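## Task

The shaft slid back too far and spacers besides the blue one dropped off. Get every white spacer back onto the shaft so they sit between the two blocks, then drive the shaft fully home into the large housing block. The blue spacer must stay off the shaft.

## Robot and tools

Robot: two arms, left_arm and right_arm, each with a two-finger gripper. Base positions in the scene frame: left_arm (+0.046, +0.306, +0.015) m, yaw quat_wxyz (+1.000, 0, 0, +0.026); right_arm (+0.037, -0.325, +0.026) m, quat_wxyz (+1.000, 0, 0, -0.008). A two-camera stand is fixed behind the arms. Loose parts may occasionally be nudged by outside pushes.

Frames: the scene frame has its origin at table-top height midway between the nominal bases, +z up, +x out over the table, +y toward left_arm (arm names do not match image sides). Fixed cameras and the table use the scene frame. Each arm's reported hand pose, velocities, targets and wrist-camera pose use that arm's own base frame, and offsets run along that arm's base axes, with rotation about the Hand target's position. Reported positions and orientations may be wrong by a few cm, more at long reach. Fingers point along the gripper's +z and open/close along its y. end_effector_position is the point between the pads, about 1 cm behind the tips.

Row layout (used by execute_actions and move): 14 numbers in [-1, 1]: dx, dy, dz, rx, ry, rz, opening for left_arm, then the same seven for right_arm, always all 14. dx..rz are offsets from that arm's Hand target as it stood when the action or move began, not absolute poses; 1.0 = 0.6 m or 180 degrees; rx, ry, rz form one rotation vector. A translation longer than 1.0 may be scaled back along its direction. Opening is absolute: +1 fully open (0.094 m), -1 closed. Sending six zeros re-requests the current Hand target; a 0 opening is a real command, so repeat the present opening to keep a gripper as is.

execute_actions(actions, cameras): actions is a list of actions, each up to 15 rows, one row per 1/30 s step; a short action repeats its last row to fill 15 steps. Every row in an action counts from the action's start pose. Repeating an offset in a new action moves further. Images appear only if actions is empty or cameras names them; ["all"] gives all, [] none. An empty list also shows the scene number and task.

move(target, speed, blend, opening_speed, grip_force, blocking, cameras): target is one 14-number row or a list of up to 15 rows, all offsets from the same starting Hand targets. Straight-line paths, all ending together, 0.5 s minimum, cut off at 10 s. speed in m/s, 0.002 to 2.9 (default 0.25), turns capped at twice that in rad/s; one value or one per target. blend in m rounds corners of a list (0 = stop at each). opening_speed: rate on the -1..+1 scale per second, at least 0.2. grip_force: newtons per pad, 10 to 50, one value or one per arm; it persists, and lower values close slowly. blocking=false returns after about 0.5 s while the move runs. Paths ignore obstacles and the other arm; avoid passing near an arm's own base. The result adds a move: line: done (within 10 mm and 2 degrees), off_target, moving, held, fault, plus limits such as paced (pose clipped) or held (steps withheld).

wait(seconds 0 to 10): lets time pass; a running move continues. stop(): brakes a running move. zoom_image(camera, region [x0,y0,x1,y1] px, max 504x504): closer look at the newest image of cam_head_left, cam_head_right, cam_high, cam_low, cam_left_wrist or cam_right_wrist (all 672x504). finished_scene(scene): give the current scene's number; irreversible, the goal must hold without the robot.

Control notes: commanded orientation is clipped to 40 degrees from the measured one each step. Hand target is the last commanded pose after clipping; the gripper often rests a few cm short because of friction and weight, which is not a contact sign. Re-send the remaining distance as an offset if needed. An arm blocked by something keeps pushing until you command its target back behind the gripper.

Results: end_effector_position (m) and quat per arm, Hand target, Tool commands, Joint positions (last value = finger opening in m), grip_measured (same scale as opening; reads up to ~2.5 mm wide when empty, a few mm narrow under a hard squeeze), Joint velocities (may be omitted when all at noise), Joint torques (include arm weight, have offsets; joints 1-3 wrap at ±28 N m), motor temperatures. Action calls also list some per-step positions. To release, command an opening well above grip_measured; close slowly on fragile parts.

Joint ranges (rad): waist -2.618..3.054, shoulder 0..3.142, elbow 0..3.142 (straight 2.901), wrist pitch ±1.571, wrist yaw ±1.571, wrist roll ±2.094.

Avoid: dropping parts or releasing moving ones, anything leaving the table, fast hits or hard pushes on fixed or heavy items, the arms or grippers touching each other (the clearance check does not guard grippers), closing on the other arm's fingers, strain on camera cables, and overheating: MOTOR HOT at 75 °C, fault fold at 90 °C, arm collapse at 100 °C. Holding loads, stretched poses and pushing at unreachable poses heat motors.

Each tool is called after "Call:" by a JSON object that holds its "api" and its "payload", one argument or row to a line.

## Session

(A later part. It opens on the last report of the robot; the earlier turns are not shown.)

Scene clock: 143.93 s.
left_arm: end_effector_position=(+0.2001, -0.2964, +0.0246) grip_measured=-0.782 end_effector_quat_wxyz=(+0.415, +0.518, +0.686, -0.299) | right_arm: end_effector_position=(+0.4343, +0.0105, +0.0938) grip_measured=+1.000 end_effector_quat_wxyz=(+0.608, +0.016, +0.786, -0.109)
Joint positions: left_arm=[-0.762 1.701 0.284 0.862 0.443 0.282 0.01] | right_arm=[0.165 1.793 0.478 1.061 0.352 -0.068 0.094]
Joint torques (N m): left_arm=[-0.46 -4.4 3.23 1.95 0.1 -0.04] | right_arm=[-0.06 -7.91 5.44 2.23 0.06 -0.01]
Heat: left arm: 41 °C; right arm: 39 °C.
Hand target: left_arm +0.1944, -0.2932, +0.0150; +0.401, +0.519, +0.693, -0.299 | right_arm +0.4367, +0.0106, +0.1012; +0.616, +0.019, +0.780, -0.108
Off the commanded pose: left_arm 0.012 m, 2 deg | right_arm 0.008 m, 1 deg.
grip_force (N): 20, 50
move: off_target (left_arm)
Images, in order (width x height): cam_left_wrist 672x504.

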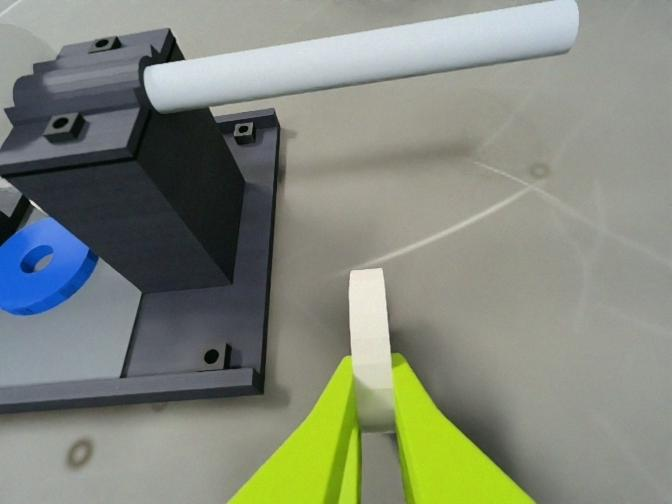

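Call:
{"api": "move", "payload": {
  "target": [
    [0.005, -0.002, 0.016, 0, 0, 0, -0.95, 0, 0, 0, 0, 0, 0, 1],
    [0.005, -0.002, 0.016, 0, 0, 0, -0.532, 0, 0, 0, 0, 0, 0, 1]
  ],
  "cameras": ["cam_left_wrist", "cam_high"],
  "speed": 0.02,
  "opening_speed": 0.3
}}

Call:
{"api": "zoom_image", "payload": {
  "camera": "cam_left_wrist",
  "region": [200, 150, 550, 500]
}}

Call:
{"api": "zoom_image", "payload": {
  "camera": "cam_high",
  "region": [290, 180, 450, 320]
}}

Scene clock: 147.23 s.
left_arm: end_effector_position=(+0.1953, -0.2918, +0.0182) grip_measured=-0.535 end_effector_quat_wxyz=(+0.395, +0.519, +0.697, -0.297) | right_arm: end_effector_position=(+0.4343, +0.0105, +0.0938) grip_measured=+1.000 end_effector_quat_wxyz=(+0.608, +0.016, +0.786, -0.109)
Joint positions: left_arm=[-0.762 1.679 0.284 0.793 0.443 0.282 0.022] | right_arm=[0.165 1.793 0.478 1.061 0.352 -0.068 0.094]
Joint torques (N m): left_arm=[0.05 -7.42 5.27 1.83 0.14 -0.01] | right_arm=[-0.05 -7.91 5.42 2.23 0.06 -0.01]
Heat: left arm: 40 °C; right arm: 39 °C.
Hand target: left_arm +0.1974, -0.2944, +0.0246; +0.401, +0.519, +0.693, -0.299 | right_arm +0.4367, +0.0106, +0.1012; +0.616, +0.019, +0.780, -0.108
Off the commanded pose: left_arm 0.007 m, 1 deg | right_arm 0.008 m, 1 deg.
grip_force (N): 20, 50
move: done
Images, in order (width x height): cam_high 672x504, cam_left_wrist 672x504.

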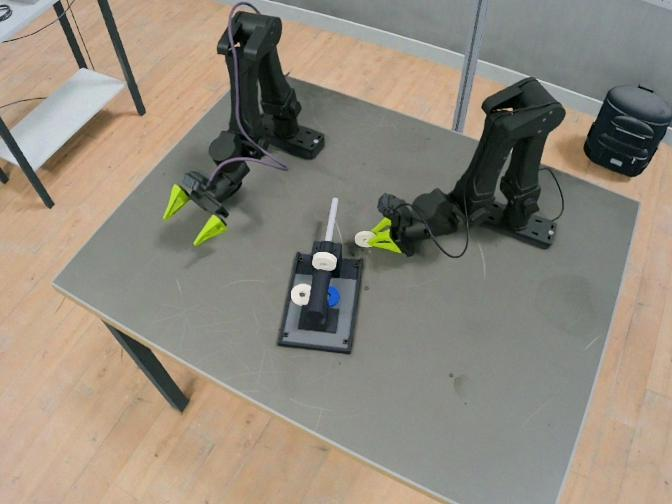

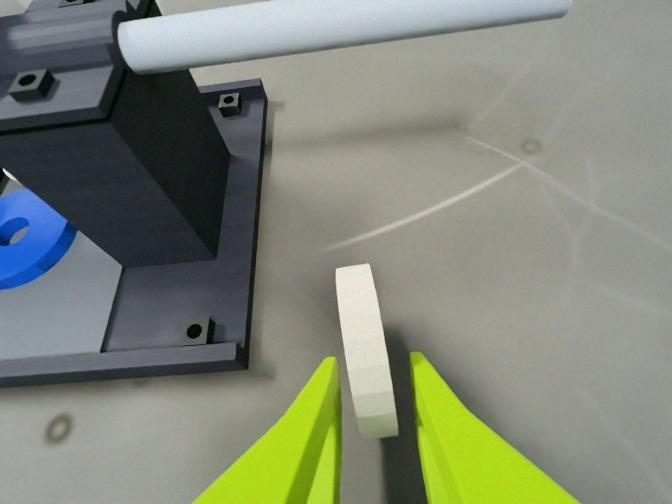

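Scaled by 1.440 from the camera's 672x504 image, which has a finer 960x720 frame.

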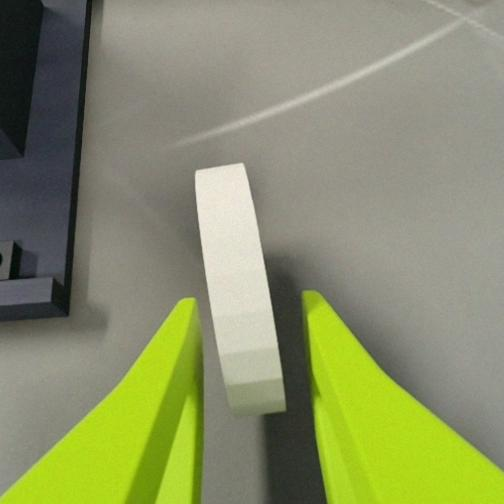

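Scaled by 3.150 from the camera's 672x504 image, which has a finer 960x720 frame.

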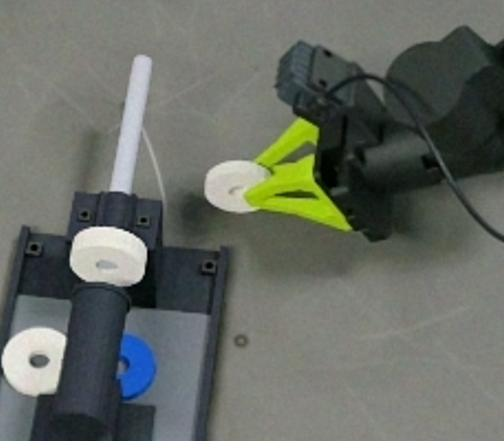

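Call:
{"api": "move", "payload": {
  "target": [
    [0, 0, 0, 0, 0, 0, -0.04, 0, 0, 0, 0, 0, 0, 1],
    [-0.02, 0.068, 0.045, 0, 0, 0, -0.04, 0, 0, 0, 0, 0, 0, 1],
    [-0.05, 0.16, 0.18, 0, 0, 0, -0.04, 0, 0, 0, 0, 0, 0, 1]
  ],
  "cameras": ["cam_left_wrist", "cam_high", "cam_head_left", "cam_head_right"],
  "speed": [0.03, 0.06, 0.15],
  "blend": [0, 0.01, 0]
}}

Call:
{"api": "zoom_image", "payload": {
  "camera": "cam_left_wrist",
  "region": [200, 100, 550, 400]
}}

Call:
{"api": "zoom_image", "payload": {
  "camera": "cam_high",
  "region": [290, 180, 450, 320]
}}

Scene clock: 151.57 s.
left_arm: end_effector_position=(+0.1647, -0.1966, +0.1202) grip_measured=-0.043 end_effector_quat_wxyz=(+0.392, +0.515, +0.702, -0.297) | right_arm: end_effector_position=(+0.4343, +0.0105, +0.0938) grip_measured=+1.000 end_effector_quat_wxyz=(+0.608, +0.016, +0.786, -0.109)
Joint positions: left_arm=[-0.39 0.77 0.369 -0.365 0.729 0.554 0.045] | right_arm=[0.165 1.793 0.478 1.061 0.352 -0.068 0.094]
Joint torques (N m): left_arm=[0.47 -0.27 11.18 1.58 0.35 0.08] | right_arm=[-0.05 -7.92 5.42 2.23 0.07 -0.01]
Heat: left arm: 40 °C; right arm: 39 °C.
Hand target: left_arm +0.1673, -0.1984, +0.1326; +0.401, +0.519, +0.693, -0.299 | right_arm +0.4367, +0.0106, +0.1012; +0.616, +0.019, +0.780, -0.108
Off the commanded pose: left_arm 0.013 m, 2 deg | right_arm 0.008 m, 1 deg.
grip_force (N): 20, 50
move: off_target (left_arm)
Images, in order (width x height): cam_head_left 672x504, cam_head_right 672x504, cam_high 672x504, cam_left_wrist 672x504.

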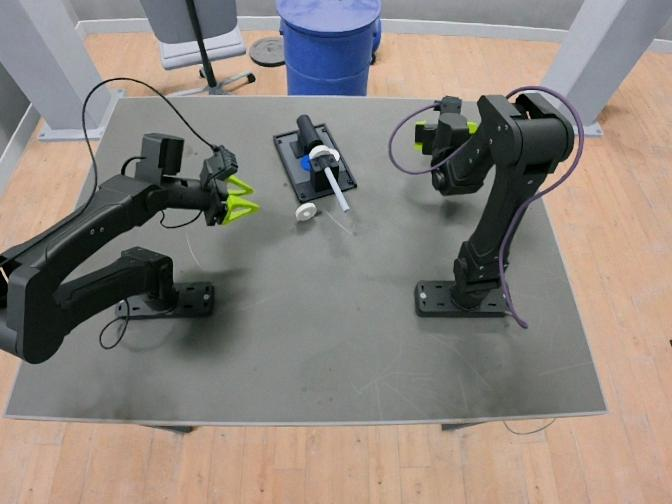

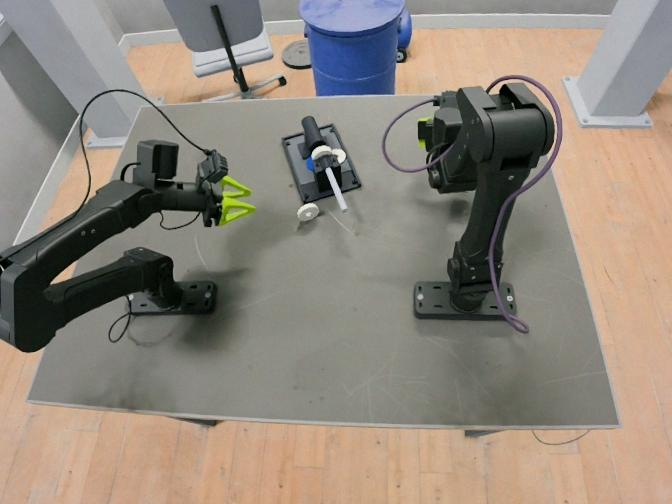

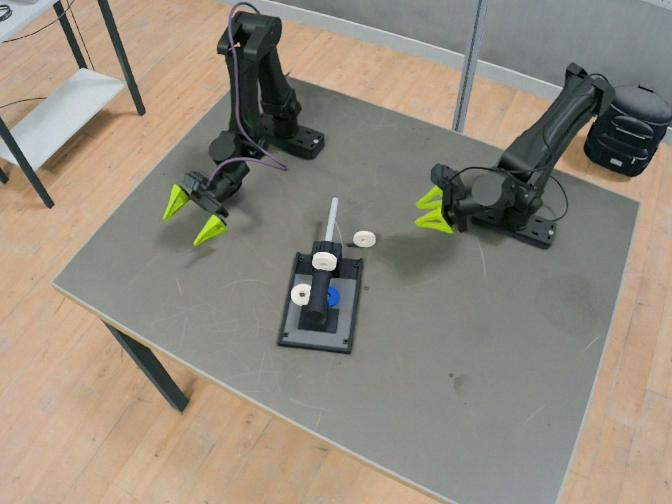

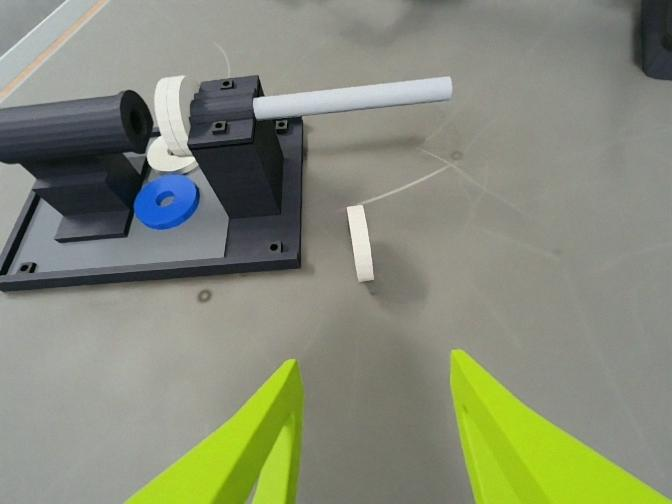

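Scaled by 1.440 from the camera's 672x504 image, which has a finer 960x720 frame.

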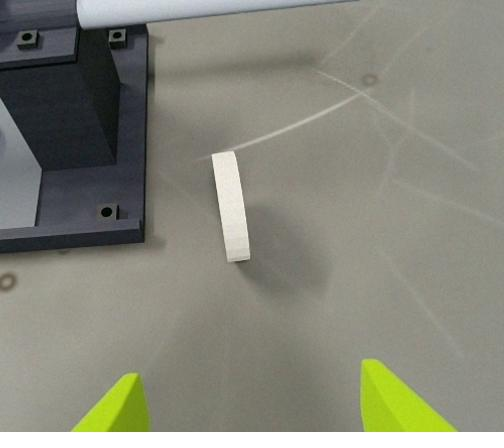

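Scaled by 3.150 from the camera's 672x504 image, which has a finer 960x720 frame.

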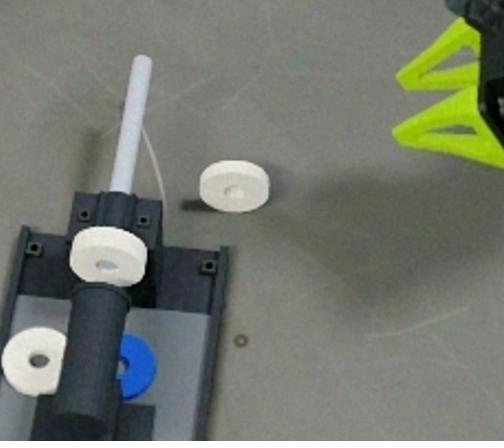

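Call:
{"api": "move", "payload": {
  "target": [
    [0.138, 0.331, 0.112, 0, 0, 0.409, -0.04, -0.0945, 0.149, 0.098, -0.0015, 0.4327, 0.1080, 1],
    [0.138, 0.331, 0.112, 0, 0, 0.409, -0.04, -0.3637, 0.5493, 0.0813, -0.0015, 0.4327, 0.1080, 1]
  ],
  "cameras": ["cam_right_wrist", "cam_head_left", "cam_high"],
  "speed": [0.2, 0.2],
  "blend": [0.03, 0]
}}

Scene clock: 159.67 s.
left_arm: end_effector_position=(+0.2460, -0.0014, +0.1834) grip_measured=-0.043 end_effector_quat_wxyz=(+0.482, +0.005, +0.876, -0.001) | right_arm: end_effector_position=(+0.2142, +0.3377, +0.1494) grip_measured=+1.000 end_effector_quat_wxyz=(+0.000, -0.182, +0.983, +0.000)
Joint positions: left_arm=[-0.012 0.522 0.552 -0.594 -0.003 0.002 0.045] | right_arm=[1.003 2.102 2.076 -1.545 -0.001 0.636 0.094]
Joint torques (N m): left_arm=[0.13 1.31 11.02 2.17 -0.07 -0.07] | right_arm=[-0.47 -9.81 8.79 0.31 -0.01 0.07]
Heat: left arm: 40 °C; right arm: 38 °C.
Hand target: left_arm +0.2502, +0.0002, +0.1997; +0.500, +0.000, +0.866, +0.000 | right_arm +0.2186, +0.3402, +0.1499; +0.000, -0.176, +0.984, +0.000
Off the commanded pose: left_arm 0.017 m, 2 deg | right_arm 0.005 m, 1 deg.
grip_force (N): 20, 50
move: off_target (left_arm)
Images, in order (width x height): cam_head_left 672x504, cam_high 672x504, cam_right_wrist 672x504.

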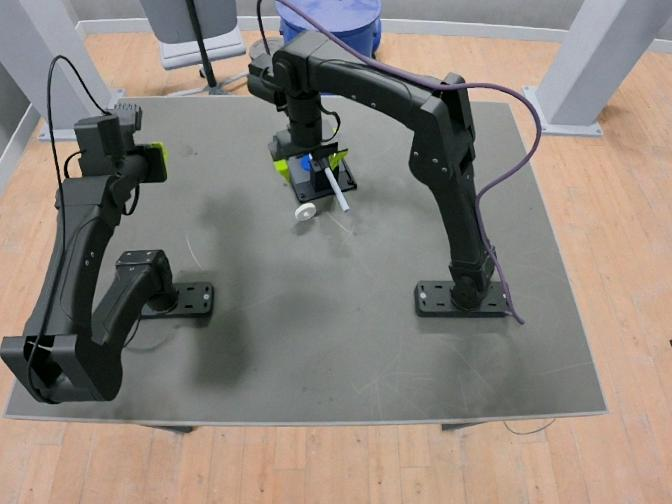

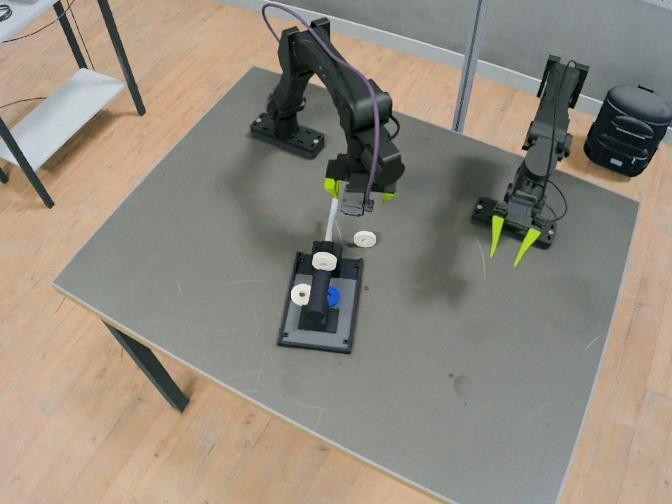

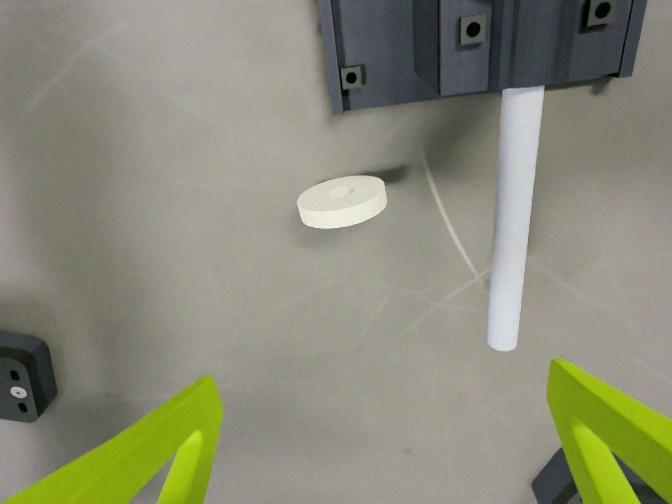

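Call:
{"api": "move", "payload": {
  "target": [0, 0, 0, 0, 0, 0, -0.04, -0.016, 0.0193, -0.1165, 0, 0, 0.0222, 1],
  "cameras": ["cam_right_wrist"],
  "speed": 0.1
}}

Call:
{"api": "zoom_image", "payload": {
  "camera": "cam_right_wrist",
  "region": [180, 120, 600, 480]
}}

Scene clock: 162.73 s.
left_arm: end_effector_position=(+0.2460, -0.0014, +0.1834) grip_measured=-0.043 end_effector_quat_wxyz=(+0.482, +0.005, +0.876, -0.001) | right_arm: end_effector_position=(+0.2104, +0.3491, +0.0885) grip_measured=+1.000 end_effector_quat_wxyz=(+0.002, -0.205, +0.979, +0.003)
Joint positions: left_arm=[-0.012 0.522 0.552 -0.594 -0.003 0.002 0.045] | right_arm=[1.025 2.102 1.833 -1.294 -0.001 0.613 0.094]
Joint torques (N m): left_arm=[0.14 1.32 11.04 2.17 -0.07 -0.07] | right_arm=[0.46 -10.48 5.56 0.59 -0.01 -0.08]
Heat: left arm: 41 °C; right arm: 38 °C.
Hand target: left_arm +0.2502, +0.0002, +0.1997; +0.500, +0.000, +0.866, +0.000 | right_arm +0.2090, +0.3518, +0.0800; +0.000, -0.210, +0.978, +0.000
Off the commanded pose: left_arm 0.017 m, 2 deg | right_arm 0.009 m, 1 deg.
grip_force (N): 20, 50
move: off_target (left_arm)
Images, in order (width x height): cam_right_wrist 672x504.

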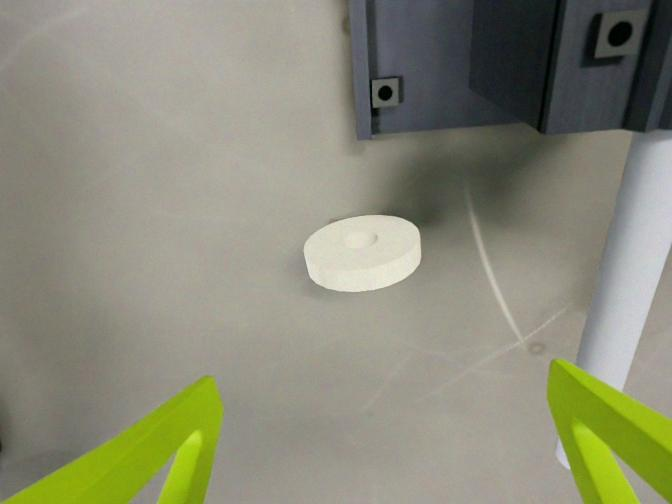

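Scaled by 1.200 from the camera's 672x504 image, which has a finer 960x720 frame.

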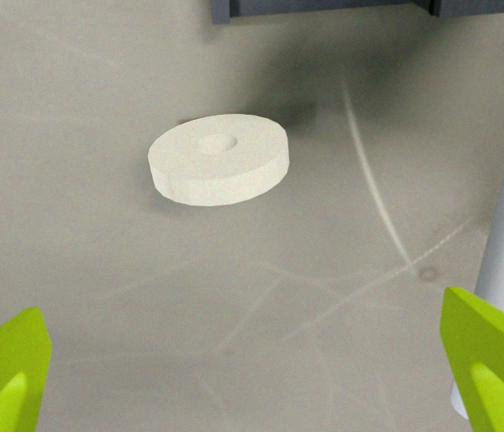

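Call:
{"api": "execute_actions", "payload": {
  "actions": []
}}

Scene clock: 165.97 s.
left_arm: end_effector_position=(+0.2460, -0.0014, +0.1834) grip_measured=-0.043 end_effector_quat_wxyz=(+0.482, +0.005, +0.876, -0.001) | right_arm: end_effector_position=(+0.2105, +0.3492, +0.0885) grip_measured=+1.000 end_effector_quat_wxyz=(+0.003, -0.205, +0.979, +0.003)
Joint positions: left_arm=[-0.012 0.522 0.552 -0.594 -0.003 0.002 0.045] | right_arm=[1.025 2.102 1.833 -1.293 -0.001 0.613 0.094]
Joint velocities: within noise
Joint torques (N m): left_arm=[0.13 1.32 11.04 2.17 -0.07 -0.07] | right_arm=[0.46 -10.45 5.55 0.6 -0.01 -0.07]
Motor temperatures (°C): left_arm=[25 28 35 41 24 24 28] | right_arm=[25 29 29 37 24 25 24]
Heat: left arm: 41 °C; right arm: 37 °C.
Hand target: left_arm +0.2502, +0.0002, +0.1997; +0.500, +0.000, +0.866, +0.000 | right_arm +0.2090, +0.3518, +0.0800; +0.000, -0.210, +0.978, +0.000
Tool commands: left_gripper/opening=-0.04 right_gripper/opening=+1.0
Off the commanded pose: left_arm 0.017 m, 2 deg | right_arm 0.009 m, 1 deg.
grip_force (N): 20, 50

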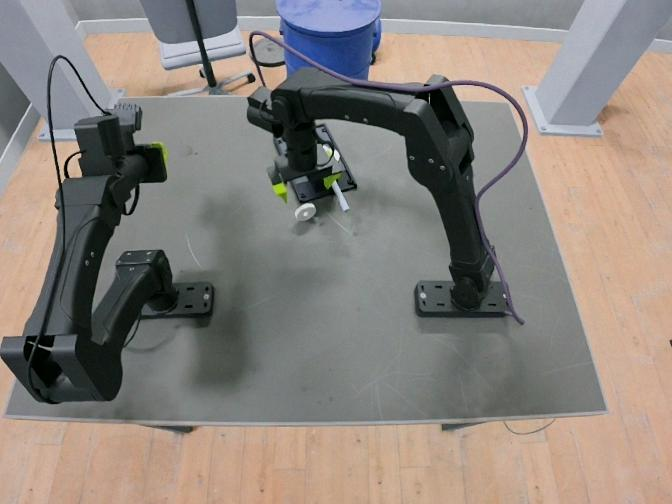

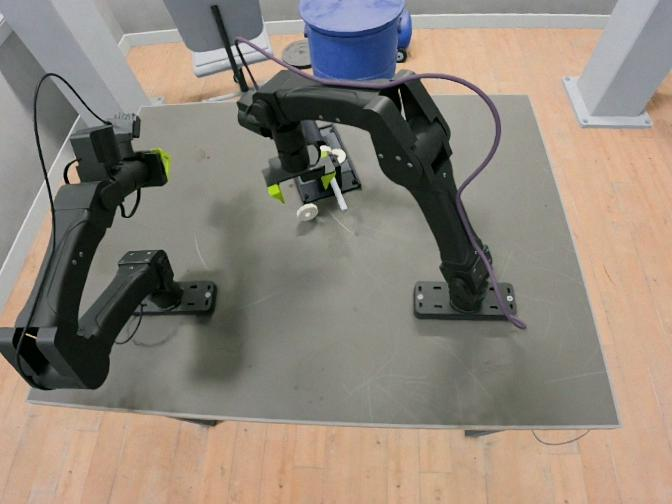

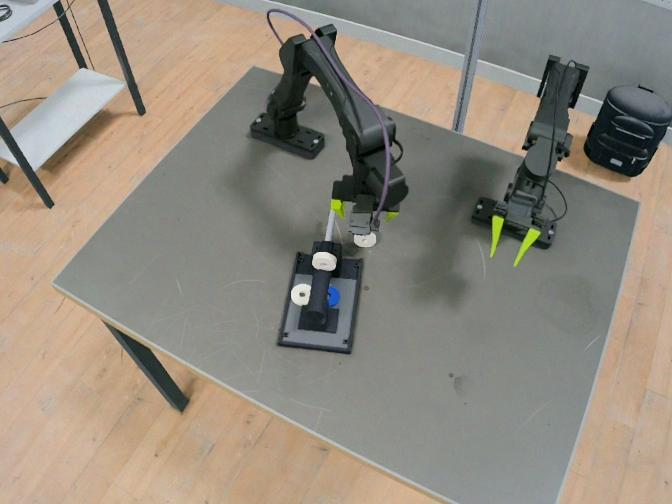

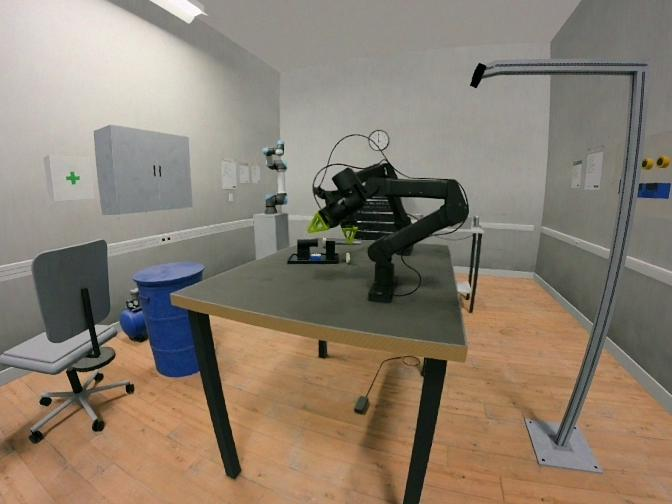

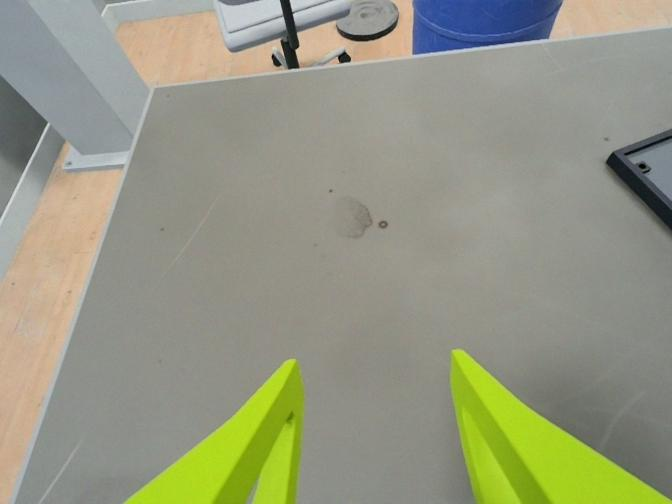

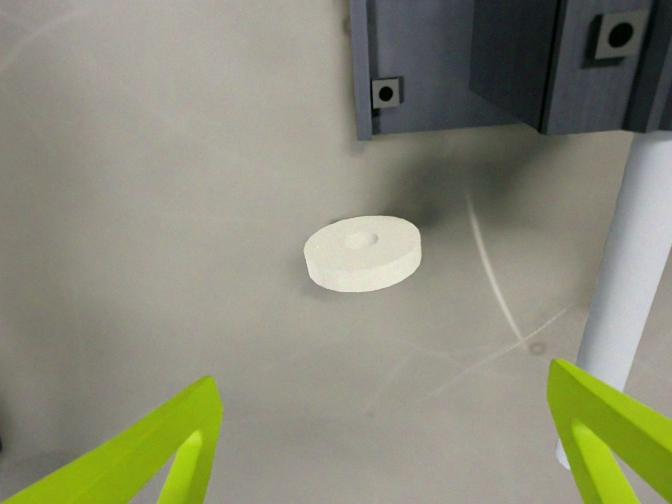

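Call:
{"api": "zoom_image", "payload": {
  "camera": "cam_right_wrist",
  "region": [260, 160, 480, 325]
}}

Call:
{"api": "zoom_image", "payload": {
  "camera": "cam_high",
  "region": [270, 190, 410, 360]
}}

Scaled by 2.291 from the camera's 672x504 image, which has a finer 960x720 frame.

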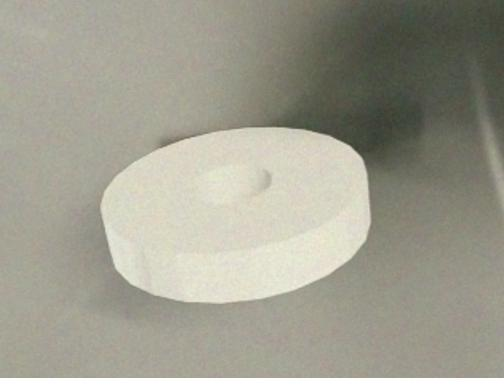

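Scaled by 2.965 from the camera's 672x504 image, which has a finer 960x720 frame.

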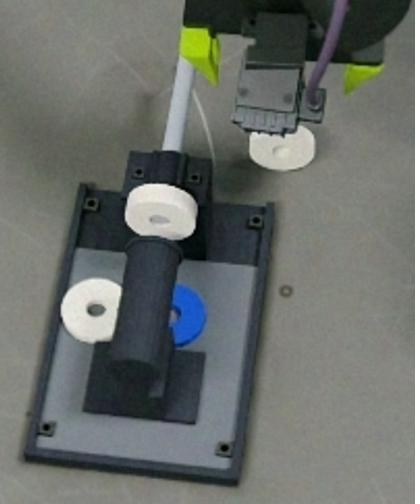

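Call:
{"api": "move", "payload": {
  "target": [0,0,0,0,0,0,-0.04,-0.0142,0.0337,-0.045,-0.1013,-0.0456,0,0.4],
  "speed": 0.12,
  "cameras": ["cam_right_wrist","cam_high"]
}}

Scene clock: 180.67 s.
left_arm: end_effector_position=(+0.2460, -0.0014, +0.1834) grip_measured=-0.043 end_effector_quat_wxyz=(+0.482, +0.005, +0.876, -0.001) | right_arm: end_effector_position=(+0.1967, +0.3688, +0.0542) grip_measured=+0.402 end_effector_quat_wxyz=(+0.033, -0.211, +0.965, -0.152)
Joint positions: left_arm=[-0.012 0.522 0.552 -0.594 -0.003 0.002 0.045] | right_arm=[1.176 2.412 2.171 -1.546 0.228 0.771 0.066]
Joint torques (N m): left_arm=[0.14 1.31 11.02 2.17 -0.07 -0.07] | right_arm=[0.32 -11.82 8.64 -0.17 0.34 0.08]
Heat: left arm: 43 °C; right arm: 36 °C.
Hand target: left_arm +0.2502, +0.0002, +0.1997; +0.500, +0.000, +0.866, +0.000 | right_arm +0.2003, +0.3720, +0.0531; +0.036, -0.208, +0.963, -0.169
Off the commanded pose: left_arm 0.017 m, 2 deg | right_arm 0.005 m, 2 deg.
joint sent to its limit (right arm) — joint 4 (wrist pitch), lower limit. The joint targets still meet the commanded pose.
grip_force (N): 20, 50
move: off_target (left_arm)
Images, in order (width x height): cam_high 672x504, cam_right_wrist 672x504.

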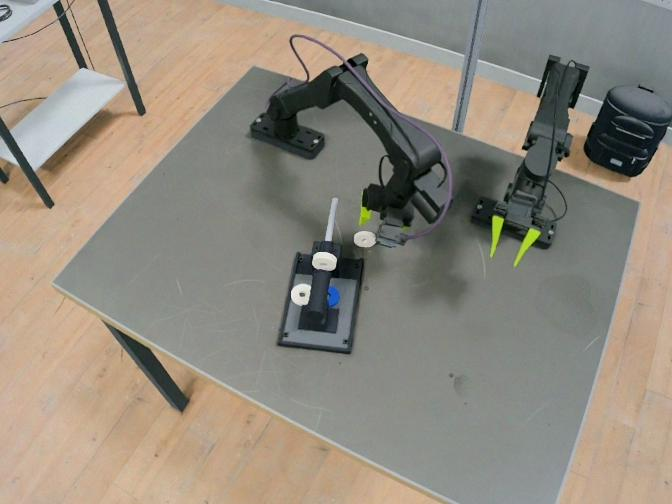

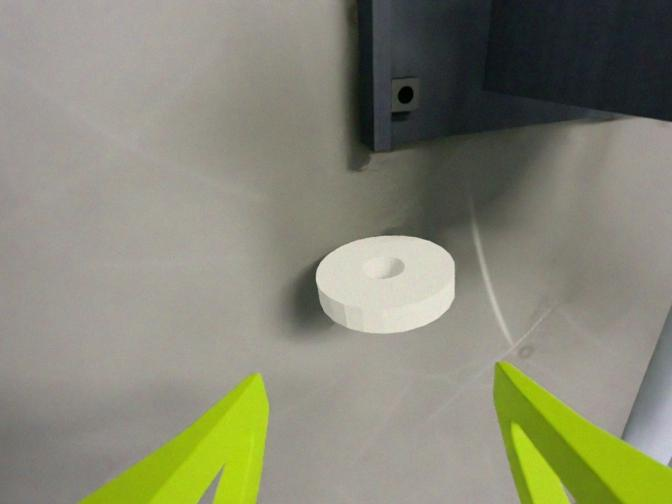

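Call:
{"api": "move", "payload": {
  "target": [0,0,0,0,0,0,-0.04,0.0168,-0.0045,-0.0350,0,0,0,0.4],
  "speed": 0.08,
  "cameras": ["cam_right_wrist"]
}}

Scene clock: 183.43 s.
left_arm: end_effector_position=(+0.2460, -0.0014, +0.1834) grip_measured=-0.043 end_effector_quat_wxyz=(+0.482, +0.005, +0.876, -0.001) | right_arm: end_effector_position=(+0.2010, +0.3647, +0.0370) grip_measured=+0.402 end_effector_quat_wxyz=(+0.024, -0.209, +0.963, -0.169)
Joint positions: left_arm=[-0.012 0.522 0.552 -0.594 -0.003 0.002 0.045] | right_arm=[1.165 2.456 2.171 -1.54 0.233 0.767 0.066]
Joint torques (N m): left_arm=[0.12 1.31 11.02 2.17 -0.07 -0.07] | right_arm=[-0.57 -12.08 7.79 0.05 0.35 -0.05]
Heat: left arm: 43 °C; right arm: 36 °C.
Hand target: left_arm +0.2502, +0.0002, +0.1997; +0.500, +0.000, +0.866, +0.000 | right_arm +0.2104, +0.3692, +0.0320; +0.036, -0.207, +0.963, -0.169
Off the commanded pose: left_arm 0.017 m, 2 deg | right_arm 0.012 m, 1 deg.
grip_force (N): 20, 50
move: off_target (left_arm, right_arm)
Images, in order (width x height): cam_right_wrist 672x504.

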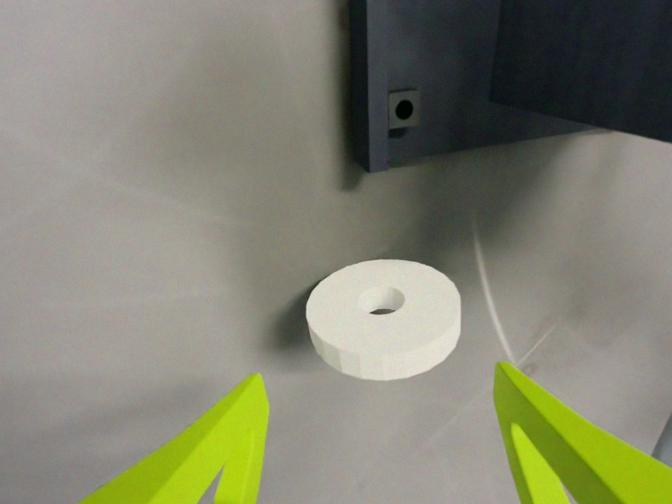

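Call:
{"api": "move", "payload": {
  "target": [0,0,0,0,0,0,-0.04,0.0138,-0.0082,-0.0270,0,0,0,0.3],
  "speed": 0.06,
  "cameras": ["cam_right_wrist"]
}}

Scene clock: 187.57 s.
left_arm: end_effector_position=(+0.2460, -0.0014, +0.1834) grip_measured=-0.043 end_effector_quat_wxyz=(+0.482, +0.005, +0.876, -0.001) | right_arm: end_effector_position=(+0.2128, +0.3681, +0.0276) grip_measured=+0.302 end_effector_quat_wxyz=(+0.033, -0.208, +0.965, -0.156)
Joint positions: left_arm=[-0.012 0.522 0.552 -0.594 -0.003 0.002 0.045] | right_arm=[1.144 2.456 2.142 -1.473 0.238 0.746 0.061]
Joint torques (N m): left_arm=[0.13 1.29 11.03 2.17 -0.07 -0.06] | right_arm=[-0.58 -12.14 5.14 0.12 0.34 -0.04]
Heat: left arm: 43 °C; right arm: 35 °C.
Hand target: left_arm +0.2502, +0.0002, +0.1997; +0.500, +0.000, +0.866, +0.000 | right_arm +0.2187, +0.3643, +0.0158; +0.036, -0.207, +0.963, -0.169
Off the commanded pose: left_arm 0.017 m, 2 deg | right_arm 0.014 m, 2 deg.
grip_force (N): 20, 50
move: off_target (left_arm, right_arm)
Images, in order (width x height): cam_right_wrist 672x504.

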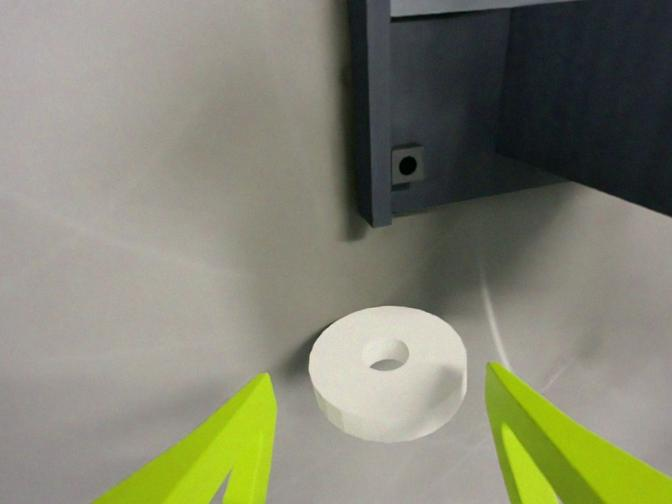

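Call:
{"api": "move", "payload": {
  "target": [0,0,0,0,0,0,-0.04,-0.0103,-0.0138,-0.0097,0,0,0,0.3],
  "speed": 0.05,
  "cameras": ["cam_right_wrist"]
}}

Scene clock: 191.33 s.
left_arm: end_effector_position=(+0.2460, -0.0014, +0.1834) grip_measured=-0.043 end_effector_quat_wxyz=(+0.482, +0.005, +0.876, -0.001) | right_arm: end_effector_position=(+0.2070, +0.3550, +0.0039) grip_measured=+0.302 end_effector_quat_wxyz=(+0.020, -0.210, +0.962, -0.174)
Joint positions: left_arm=[-0.012 0.522 0.552 -0.594 -0.003 0.002 0.045] | right_arm=[1.144 2.456 2.036 -1.413 0.239 0.746 0.061]
Joint torques (N m): left_arm=[0.13 1.32 11.03 2.17 -0.07 -0.07] | right_arm=[-0.23 -16.16 4.98 0.03 0.33 0.03]
Heat: left arm: 43 °C; right arm: 35 °C.
Hand target: left_arm +0.2502, +0.0002, +0.1997; +0.500, +0.000, +0.866, +0.000 | right_arm +0.2126, +0.3561, +0.0101; +0.037, -0.207, +0.963, -0.169
Off the commanded pose: left_arm 0.017 m, 2 deg | right_arm 0.008 m, 2 deg.
grip_force (N): 20, 50
move: off_target (left_arm)
Images, in order (width x height): cam_right_wrist 672x504.

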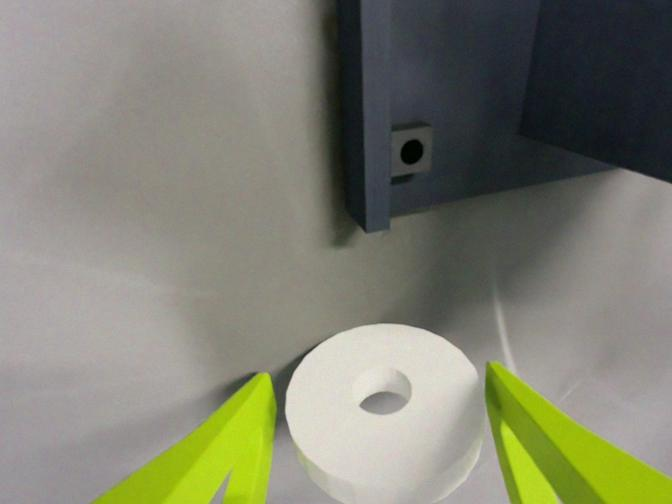

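Call:
{"api": "move", "payload": {
  "target": [0,0,0,0,0,0,-0.04,-0.003,0.006,0.010,0,0,0,0.3],
  "speed": 0.05,
  "cameras": ["cam_right_wrist"]
}}

Scene clock: 192.90 s.
left_arm: end_effector_position=(+0.2460, -0.0014, +0.1834) grip_measured=-0.043 end_effector_quat_wxyz=(+0.482, +0.005, +0.876, -0.001) | right_arm: end_effector_position=(+0.2068, +0.3547, +0.0040) grip_measured=+0.302 end_effector_quat_wxyz=(+0.020, -0.210, +0.962, -0.174)
Joint positions: left_arm=[-0.012 0.522 0.552 -0.594 -0.003 0.002 0.045] | right_arm=[1.144 2.456 2.036 -1.414 0.239 0.746 0.061]
Joint torques (N m): left_arm=[0.13 1.32 11.03 2.17 -0.07 -0.07] | right_arm=[0.31 -15.54 7.69 -0.25 0.31 0.09]
Heat: left arm: 43 °C; right arm: 35 °C.
Hand target: left_arm +0.2502, +0.0002, +0.1997; +0.500, +0.000, +0.866, +0.000 | right_arm +0.2107, +0.3597, +0.0161; +0.037, -0.207, +0.963, -0.169
Off the commanded pose: left_arm 0.017 m, 2 deg | right_arm 0.014 m, 2 deg.
grip_force (N): 20, 50
move: off_target (left_arm, right_arm)
Images, in order (width x height): cam_right_wrist 672x504.

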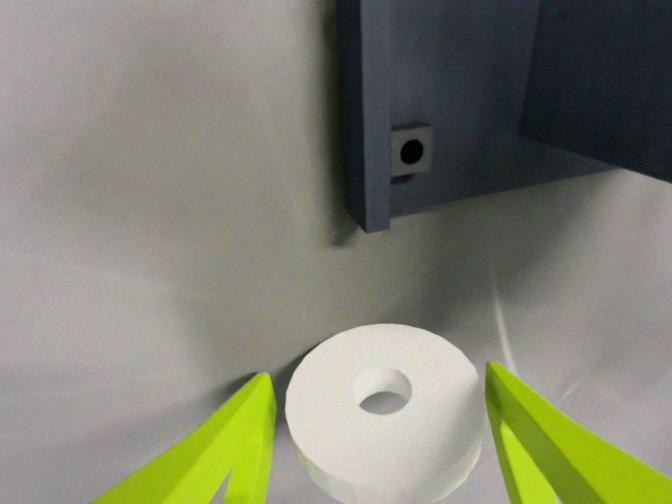

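Call:
{"api": "move", "payload": {
  "target": [0,0,0,0,0,0,-0.04,0,0.002,0.007,0,0,0,0.3],
  "speed": 0.05,
  "cameras": []
}}

Scene clock: 194.10 s.
left_arm: end_effector_position=(+0.2460, -0.0014, +0.1834) grip_measured=-0.043 end_effector_quat_wxyz=(+0.482, +0.005, +0.876, -0.001) | right_arm: end_effector_position=(+0.2066, +0.3543, +0.0078) grip_measured=+0.302 end_effector_quat_wxyz=(+0.018, -0.210, +0.962, -0.176)
Joint positions: left_arm=[-0.012 0.522 0.552 -0.594 -0.003 0.002 0.045] | right_arm=[1.144 2.456 2.051 -1.433 0.239 0.747 0.061]
Joint torques (N m): left_arm=[0.13 1.32 11.03 2.17 -0.07 -0.07] | right_arm=[0.39 -15.34 8.27 -0.26 0.31 0.09]
Heat: left arm: 43 °C; right arm: 35 °C.
Hand target: left_arm +0.2502, +0.0002, +0.1997; +0.500, +0.000, +0.866, +0.000 | right_arm +0.2108, +0.3609, +0.0203; +0.037, -0.207, +0.963, -0.169
Off the commanded pose: left_arm 0.017 m, 2 deg | right_arm 0.015 m, 2 deg.
grip_force (N): 20, 50
move: off_target (left_arm, right_arm)
No camera images: "cameras" was empty.

Call:
{"api": "move", "payload": {
  "target": [0,0,0,0,0,0,-0.04,0,0,0,0,0,0,-0.06],
  "speed": 0.05,
  "grip_force": [20, 30],
  "opening_speed": 0.4,
  "cameras": ["cam_right_wrist", "cam_high"]
}}

Scene clock: 196.33 s.
left_arm: end_effector_position=(+0.2460, -0.0014, +0.1834) grip_measured=-0.043 end_effector_quat_wxyz=(+0.482, +0.005, +0.876, -0.001) | right_arm: end_effector_position=(+0.2066, +0.3541, +0.0078) grip_measured=+0.062 end_effector_quat_wxyz=(+0.018, -0.210, +0.961, -0.177)
Joint positions: left_arm=[-0.012 0.522 0.552 -0.594 -0.003 0.002 0.045] | right_arm=[1.144 2.456 2.051 -1.434 0.239 0.747 0.05]
Joint torques (N m): left_arm=[0.13 1.32 11.03 2.17 -0.07 -0.07] | right_arm=[0.39 -15.35 8.24 -0.26 0.31 0.08]
Heat: left arm: 43 °C; right arm: 35 °C.
Hand target: left_arm +0.2502, +0.0002, +0.1997; +0.500, +0.000, +0.866, +0.000 | right_arm +0.2108, +0.3609, +0.0203; +0.037, -0.207, +0.963, -0.169
Off the commanded pose: left_arm 0.017 m, 2 deg | right_arm 0.015 m, 2 deg.
grip_force (N): 20, 30
move: off_target (left_arm, right_arm)
Images, in order (width x height): cam_high 672x504, cam_right_wrist 672x504.

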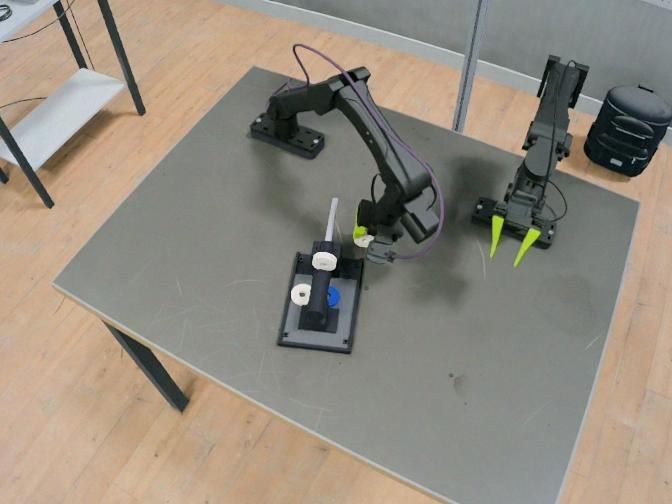

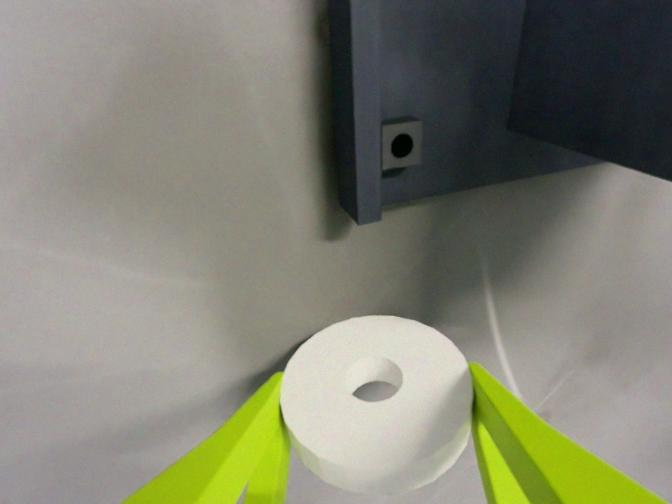

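Call:
{"api": "wait", "payload": {
  "seconds": 0.7
}}

Scene clock: 198.43 s.
left_arm: end_effector_position=(+0.2460, -0.0014, +0.1834) grip_measured=-0.043 end_effector_quat_wxyz=(+0.482, +0.005, +0.876, -0.001) | right_arm: end_effector_position=(+0.2066, +0.3541, +0.0078) grip_measured=+0.062 end_effector_quat_wxyz=(+0.018, -0.210, +0.961, -0.177)
Joint positions: left_arm=[-0.012 0.522 0.552 -0.594 -0.003 0.002 0.045] | right_arm=[1.144 2.456 2.051 -1.434 0.239 0.747 0.05]
Joint torques (N m): left_arm=[0.13 1.32 11.03 2.17 -0.07 -0.06] | right_arm=[0.4 -15.35 8.25 -0.26 0.32 0.08]
Heat: left arm: 43 °C; right arm: 35 °C.
Hand target: left_arm +0.2502, +0.0002, +0.1997; +0.500, +0.000, +0.866, +0.000 | right_arm +0.2108, +0.3609, +0.0203; +0.037, -0.207, +0.963, -0.169
Tool commands: left_gripper/opening=-0.04 right_gripper/opening=-0.06
Off the commanded pose: left_arm 0.017 m, 2 deg | right_arm 0.015 m, 2 deg.
grip_force (N): 20, 30
wait: 0.70 s; at rest from the start

Call:
{"api": "move", "payload": {
  "target": [
    [0,0,0,0,0,0,-0.04,0,0,0.08,0,0,0,-0.06],
    [0,0,0,0,0,0,-0.04,0,0,0.2,0.1013,0.0456,0,-0.06]
  ],
  "speed": [0.08,0.15],
  "blend": [0.02,0],
  "cameras": ["cam_right_wrist", "cam_high"]
}}

Scene clock: 208.13 s.
left_arm: end_effector_position=(+0.2460, -0.0014, +0.1834) grip_measured=-0.043 end_effector_quat_wxyz=(+0.482, +0.005, +0.876, -0.001) | right_arm: end_effector_position=(+0.2092, +0.3596, +0.1174) grip_measured=+0.062 end_effector_quat_wxyz=(-0.016, -0.211, +0.977, -0.024)
Joint positions: left_arm=[-0.012 0.522 0.552 -0.594 -0.003 0.002 0.045] | right_arm=[1.045 2.228 2.147 -1.546 0.008 0.62 0.05]
Joint torques (N m): left_arm=[0.13 1.32 11.04 2.17 -0.07 -0.07] | right_arm=[-0.43 -17.39 7.32 0.23 -0.1 -0.06]
Heat: left arm: 44 °C; right arm: 35 °C.
Hand target: left_arm +0.2502, +0.0002, +0.1997; +0.500, +0.000, +0.866, +0.000 | right_arm +0.2107, +0.3609, +0.1402; +0.000, -0.211, +0.978, +0.000
Off the commanded pose: left_arm 0.017 m, 2 deg | right_arm 0.023 m, 3 deg.
grip_force (N): 20, 30
move: off_target (left_arm, right_arm)
Images, in order (width x height): cam_high 672x504, cam_right_wrist 672x504.

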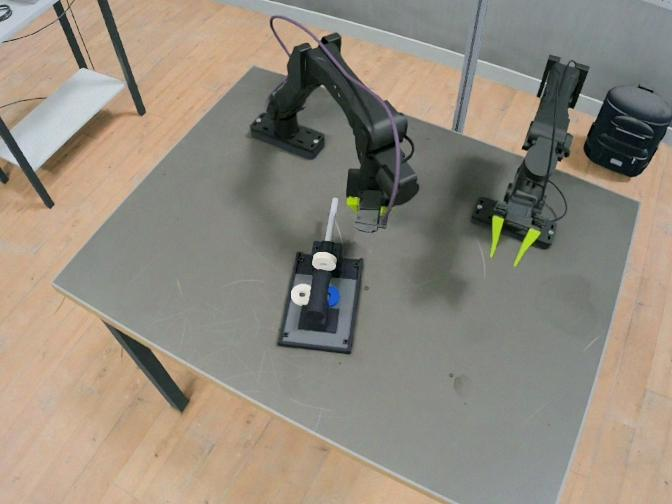

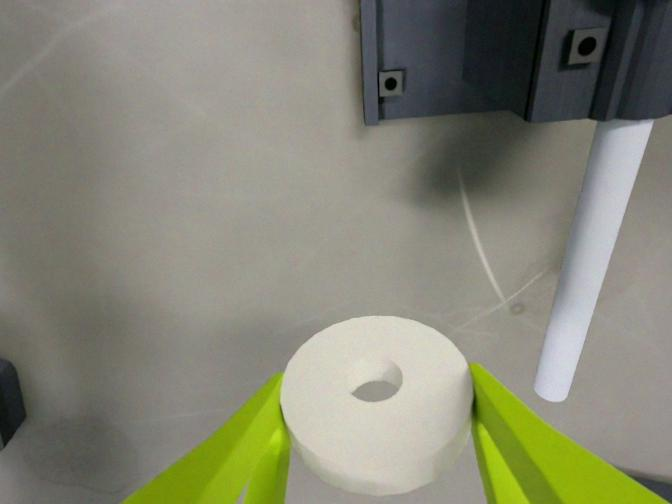

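Call:
{"api": "move", "payload": {
  "target": [
    [0,0,0,0,0,0,-0.04,0.0607,-0.0902,0.0497,0.1283,0.0534,-0.018,-0.06],
    [0,0,0,0,0,0,-0.04,0.1342,-0.1423,0.0413,0.2309,0.0962,-0.0174,-0.06]
  ],
  "speed": 0.12,
  "blend": [0.02,0],
  "cameras": ["cam_right_wrist", "cam_high"]
}}

Scene clock: 220.93 s.
left_arm: end_effector_position=(+0.2460, -0.0014, +0.1834) grip_measured=-0.043 end_effector_quat_wxyz=(+0.482, +0.005, +0.876, -0.001) | right_arm: end_effector_position=(+0.2909, +0.2726, +0.1681) grip_measured=+0.062 end_effector_quat_wxyz=(-0.065, -0.166, +0.914, +0.364)
Joint positions: left_arm=[-0.012 0.522 0.552 -0.594 -0.003 0.002 0.045] | right_arm=[0.435 1.925 1.697 -1.267 -0.755 0.106 0.05]
Joint torques (N m): left_arm=[0.13 1.31 11.04 2.17 -0.07 -0.07] | right_arm=[-0.31 -9.2 5.61 0.7 -0.72 -0.14]
Motor temperatures (°C): left_arm=[25 27 37 44 24 24 28] | right_arm=[25 34 30 34 24 25 24]
Heat: left arm: 44 °C; right arm: 34 °C.
Hand target: left_arm +0.2502, +0.0002, +0.1997; +0.500, +0.000, +0.866, +0.000 | right_arm +0.2912, +0.2755, +0.1649; -0.069, -0.168, +0.908, +0.377
Off the commanded pose: left_arm 0.017 m, 2 deg | right_arm 0.004 m, 2 deg.
grip_force (N): 20, 30
move: off_target (left_arm)
Images, in order (width x height): cam_high 672x504, cam_right_wrist 672x504.

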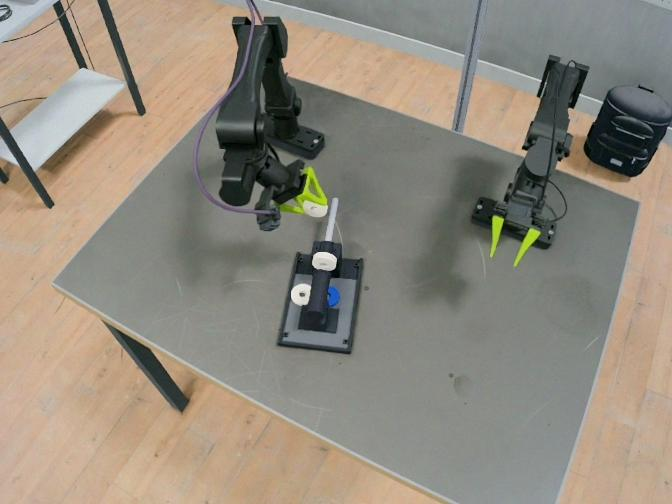

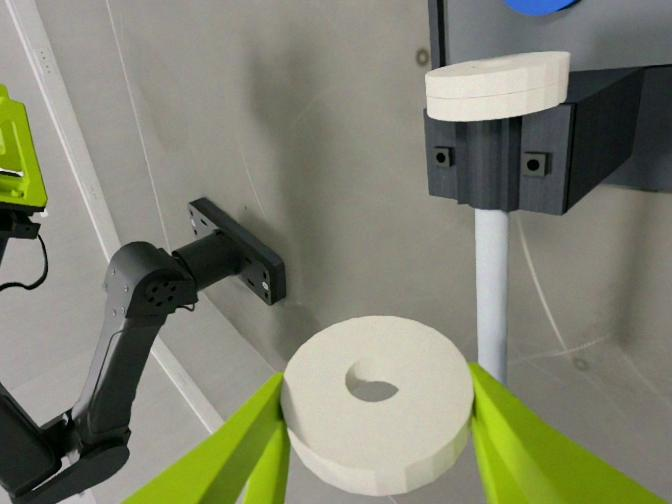

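Call:
{"api": "zoom_image", "payload": {
  "camera": "cam_right_wrist",
  "region": [380, 0, 672, 220]
}}

Call:
{"api": "zoom_image", "payload": {
  "camera": "cam_right_wrist",
  "region": [400, 180, 640, 420]
}}

Scaled by 1.726 from the camera's 672x504 image, which has a finer 960x720 frame.

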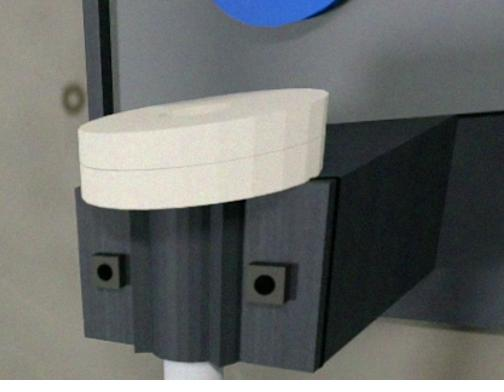

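Scaled by 2.100 from the camera's 672x504 image, which has a finer 960x720 frame.

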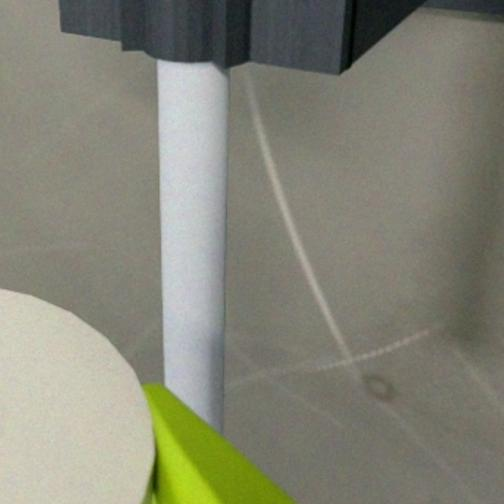

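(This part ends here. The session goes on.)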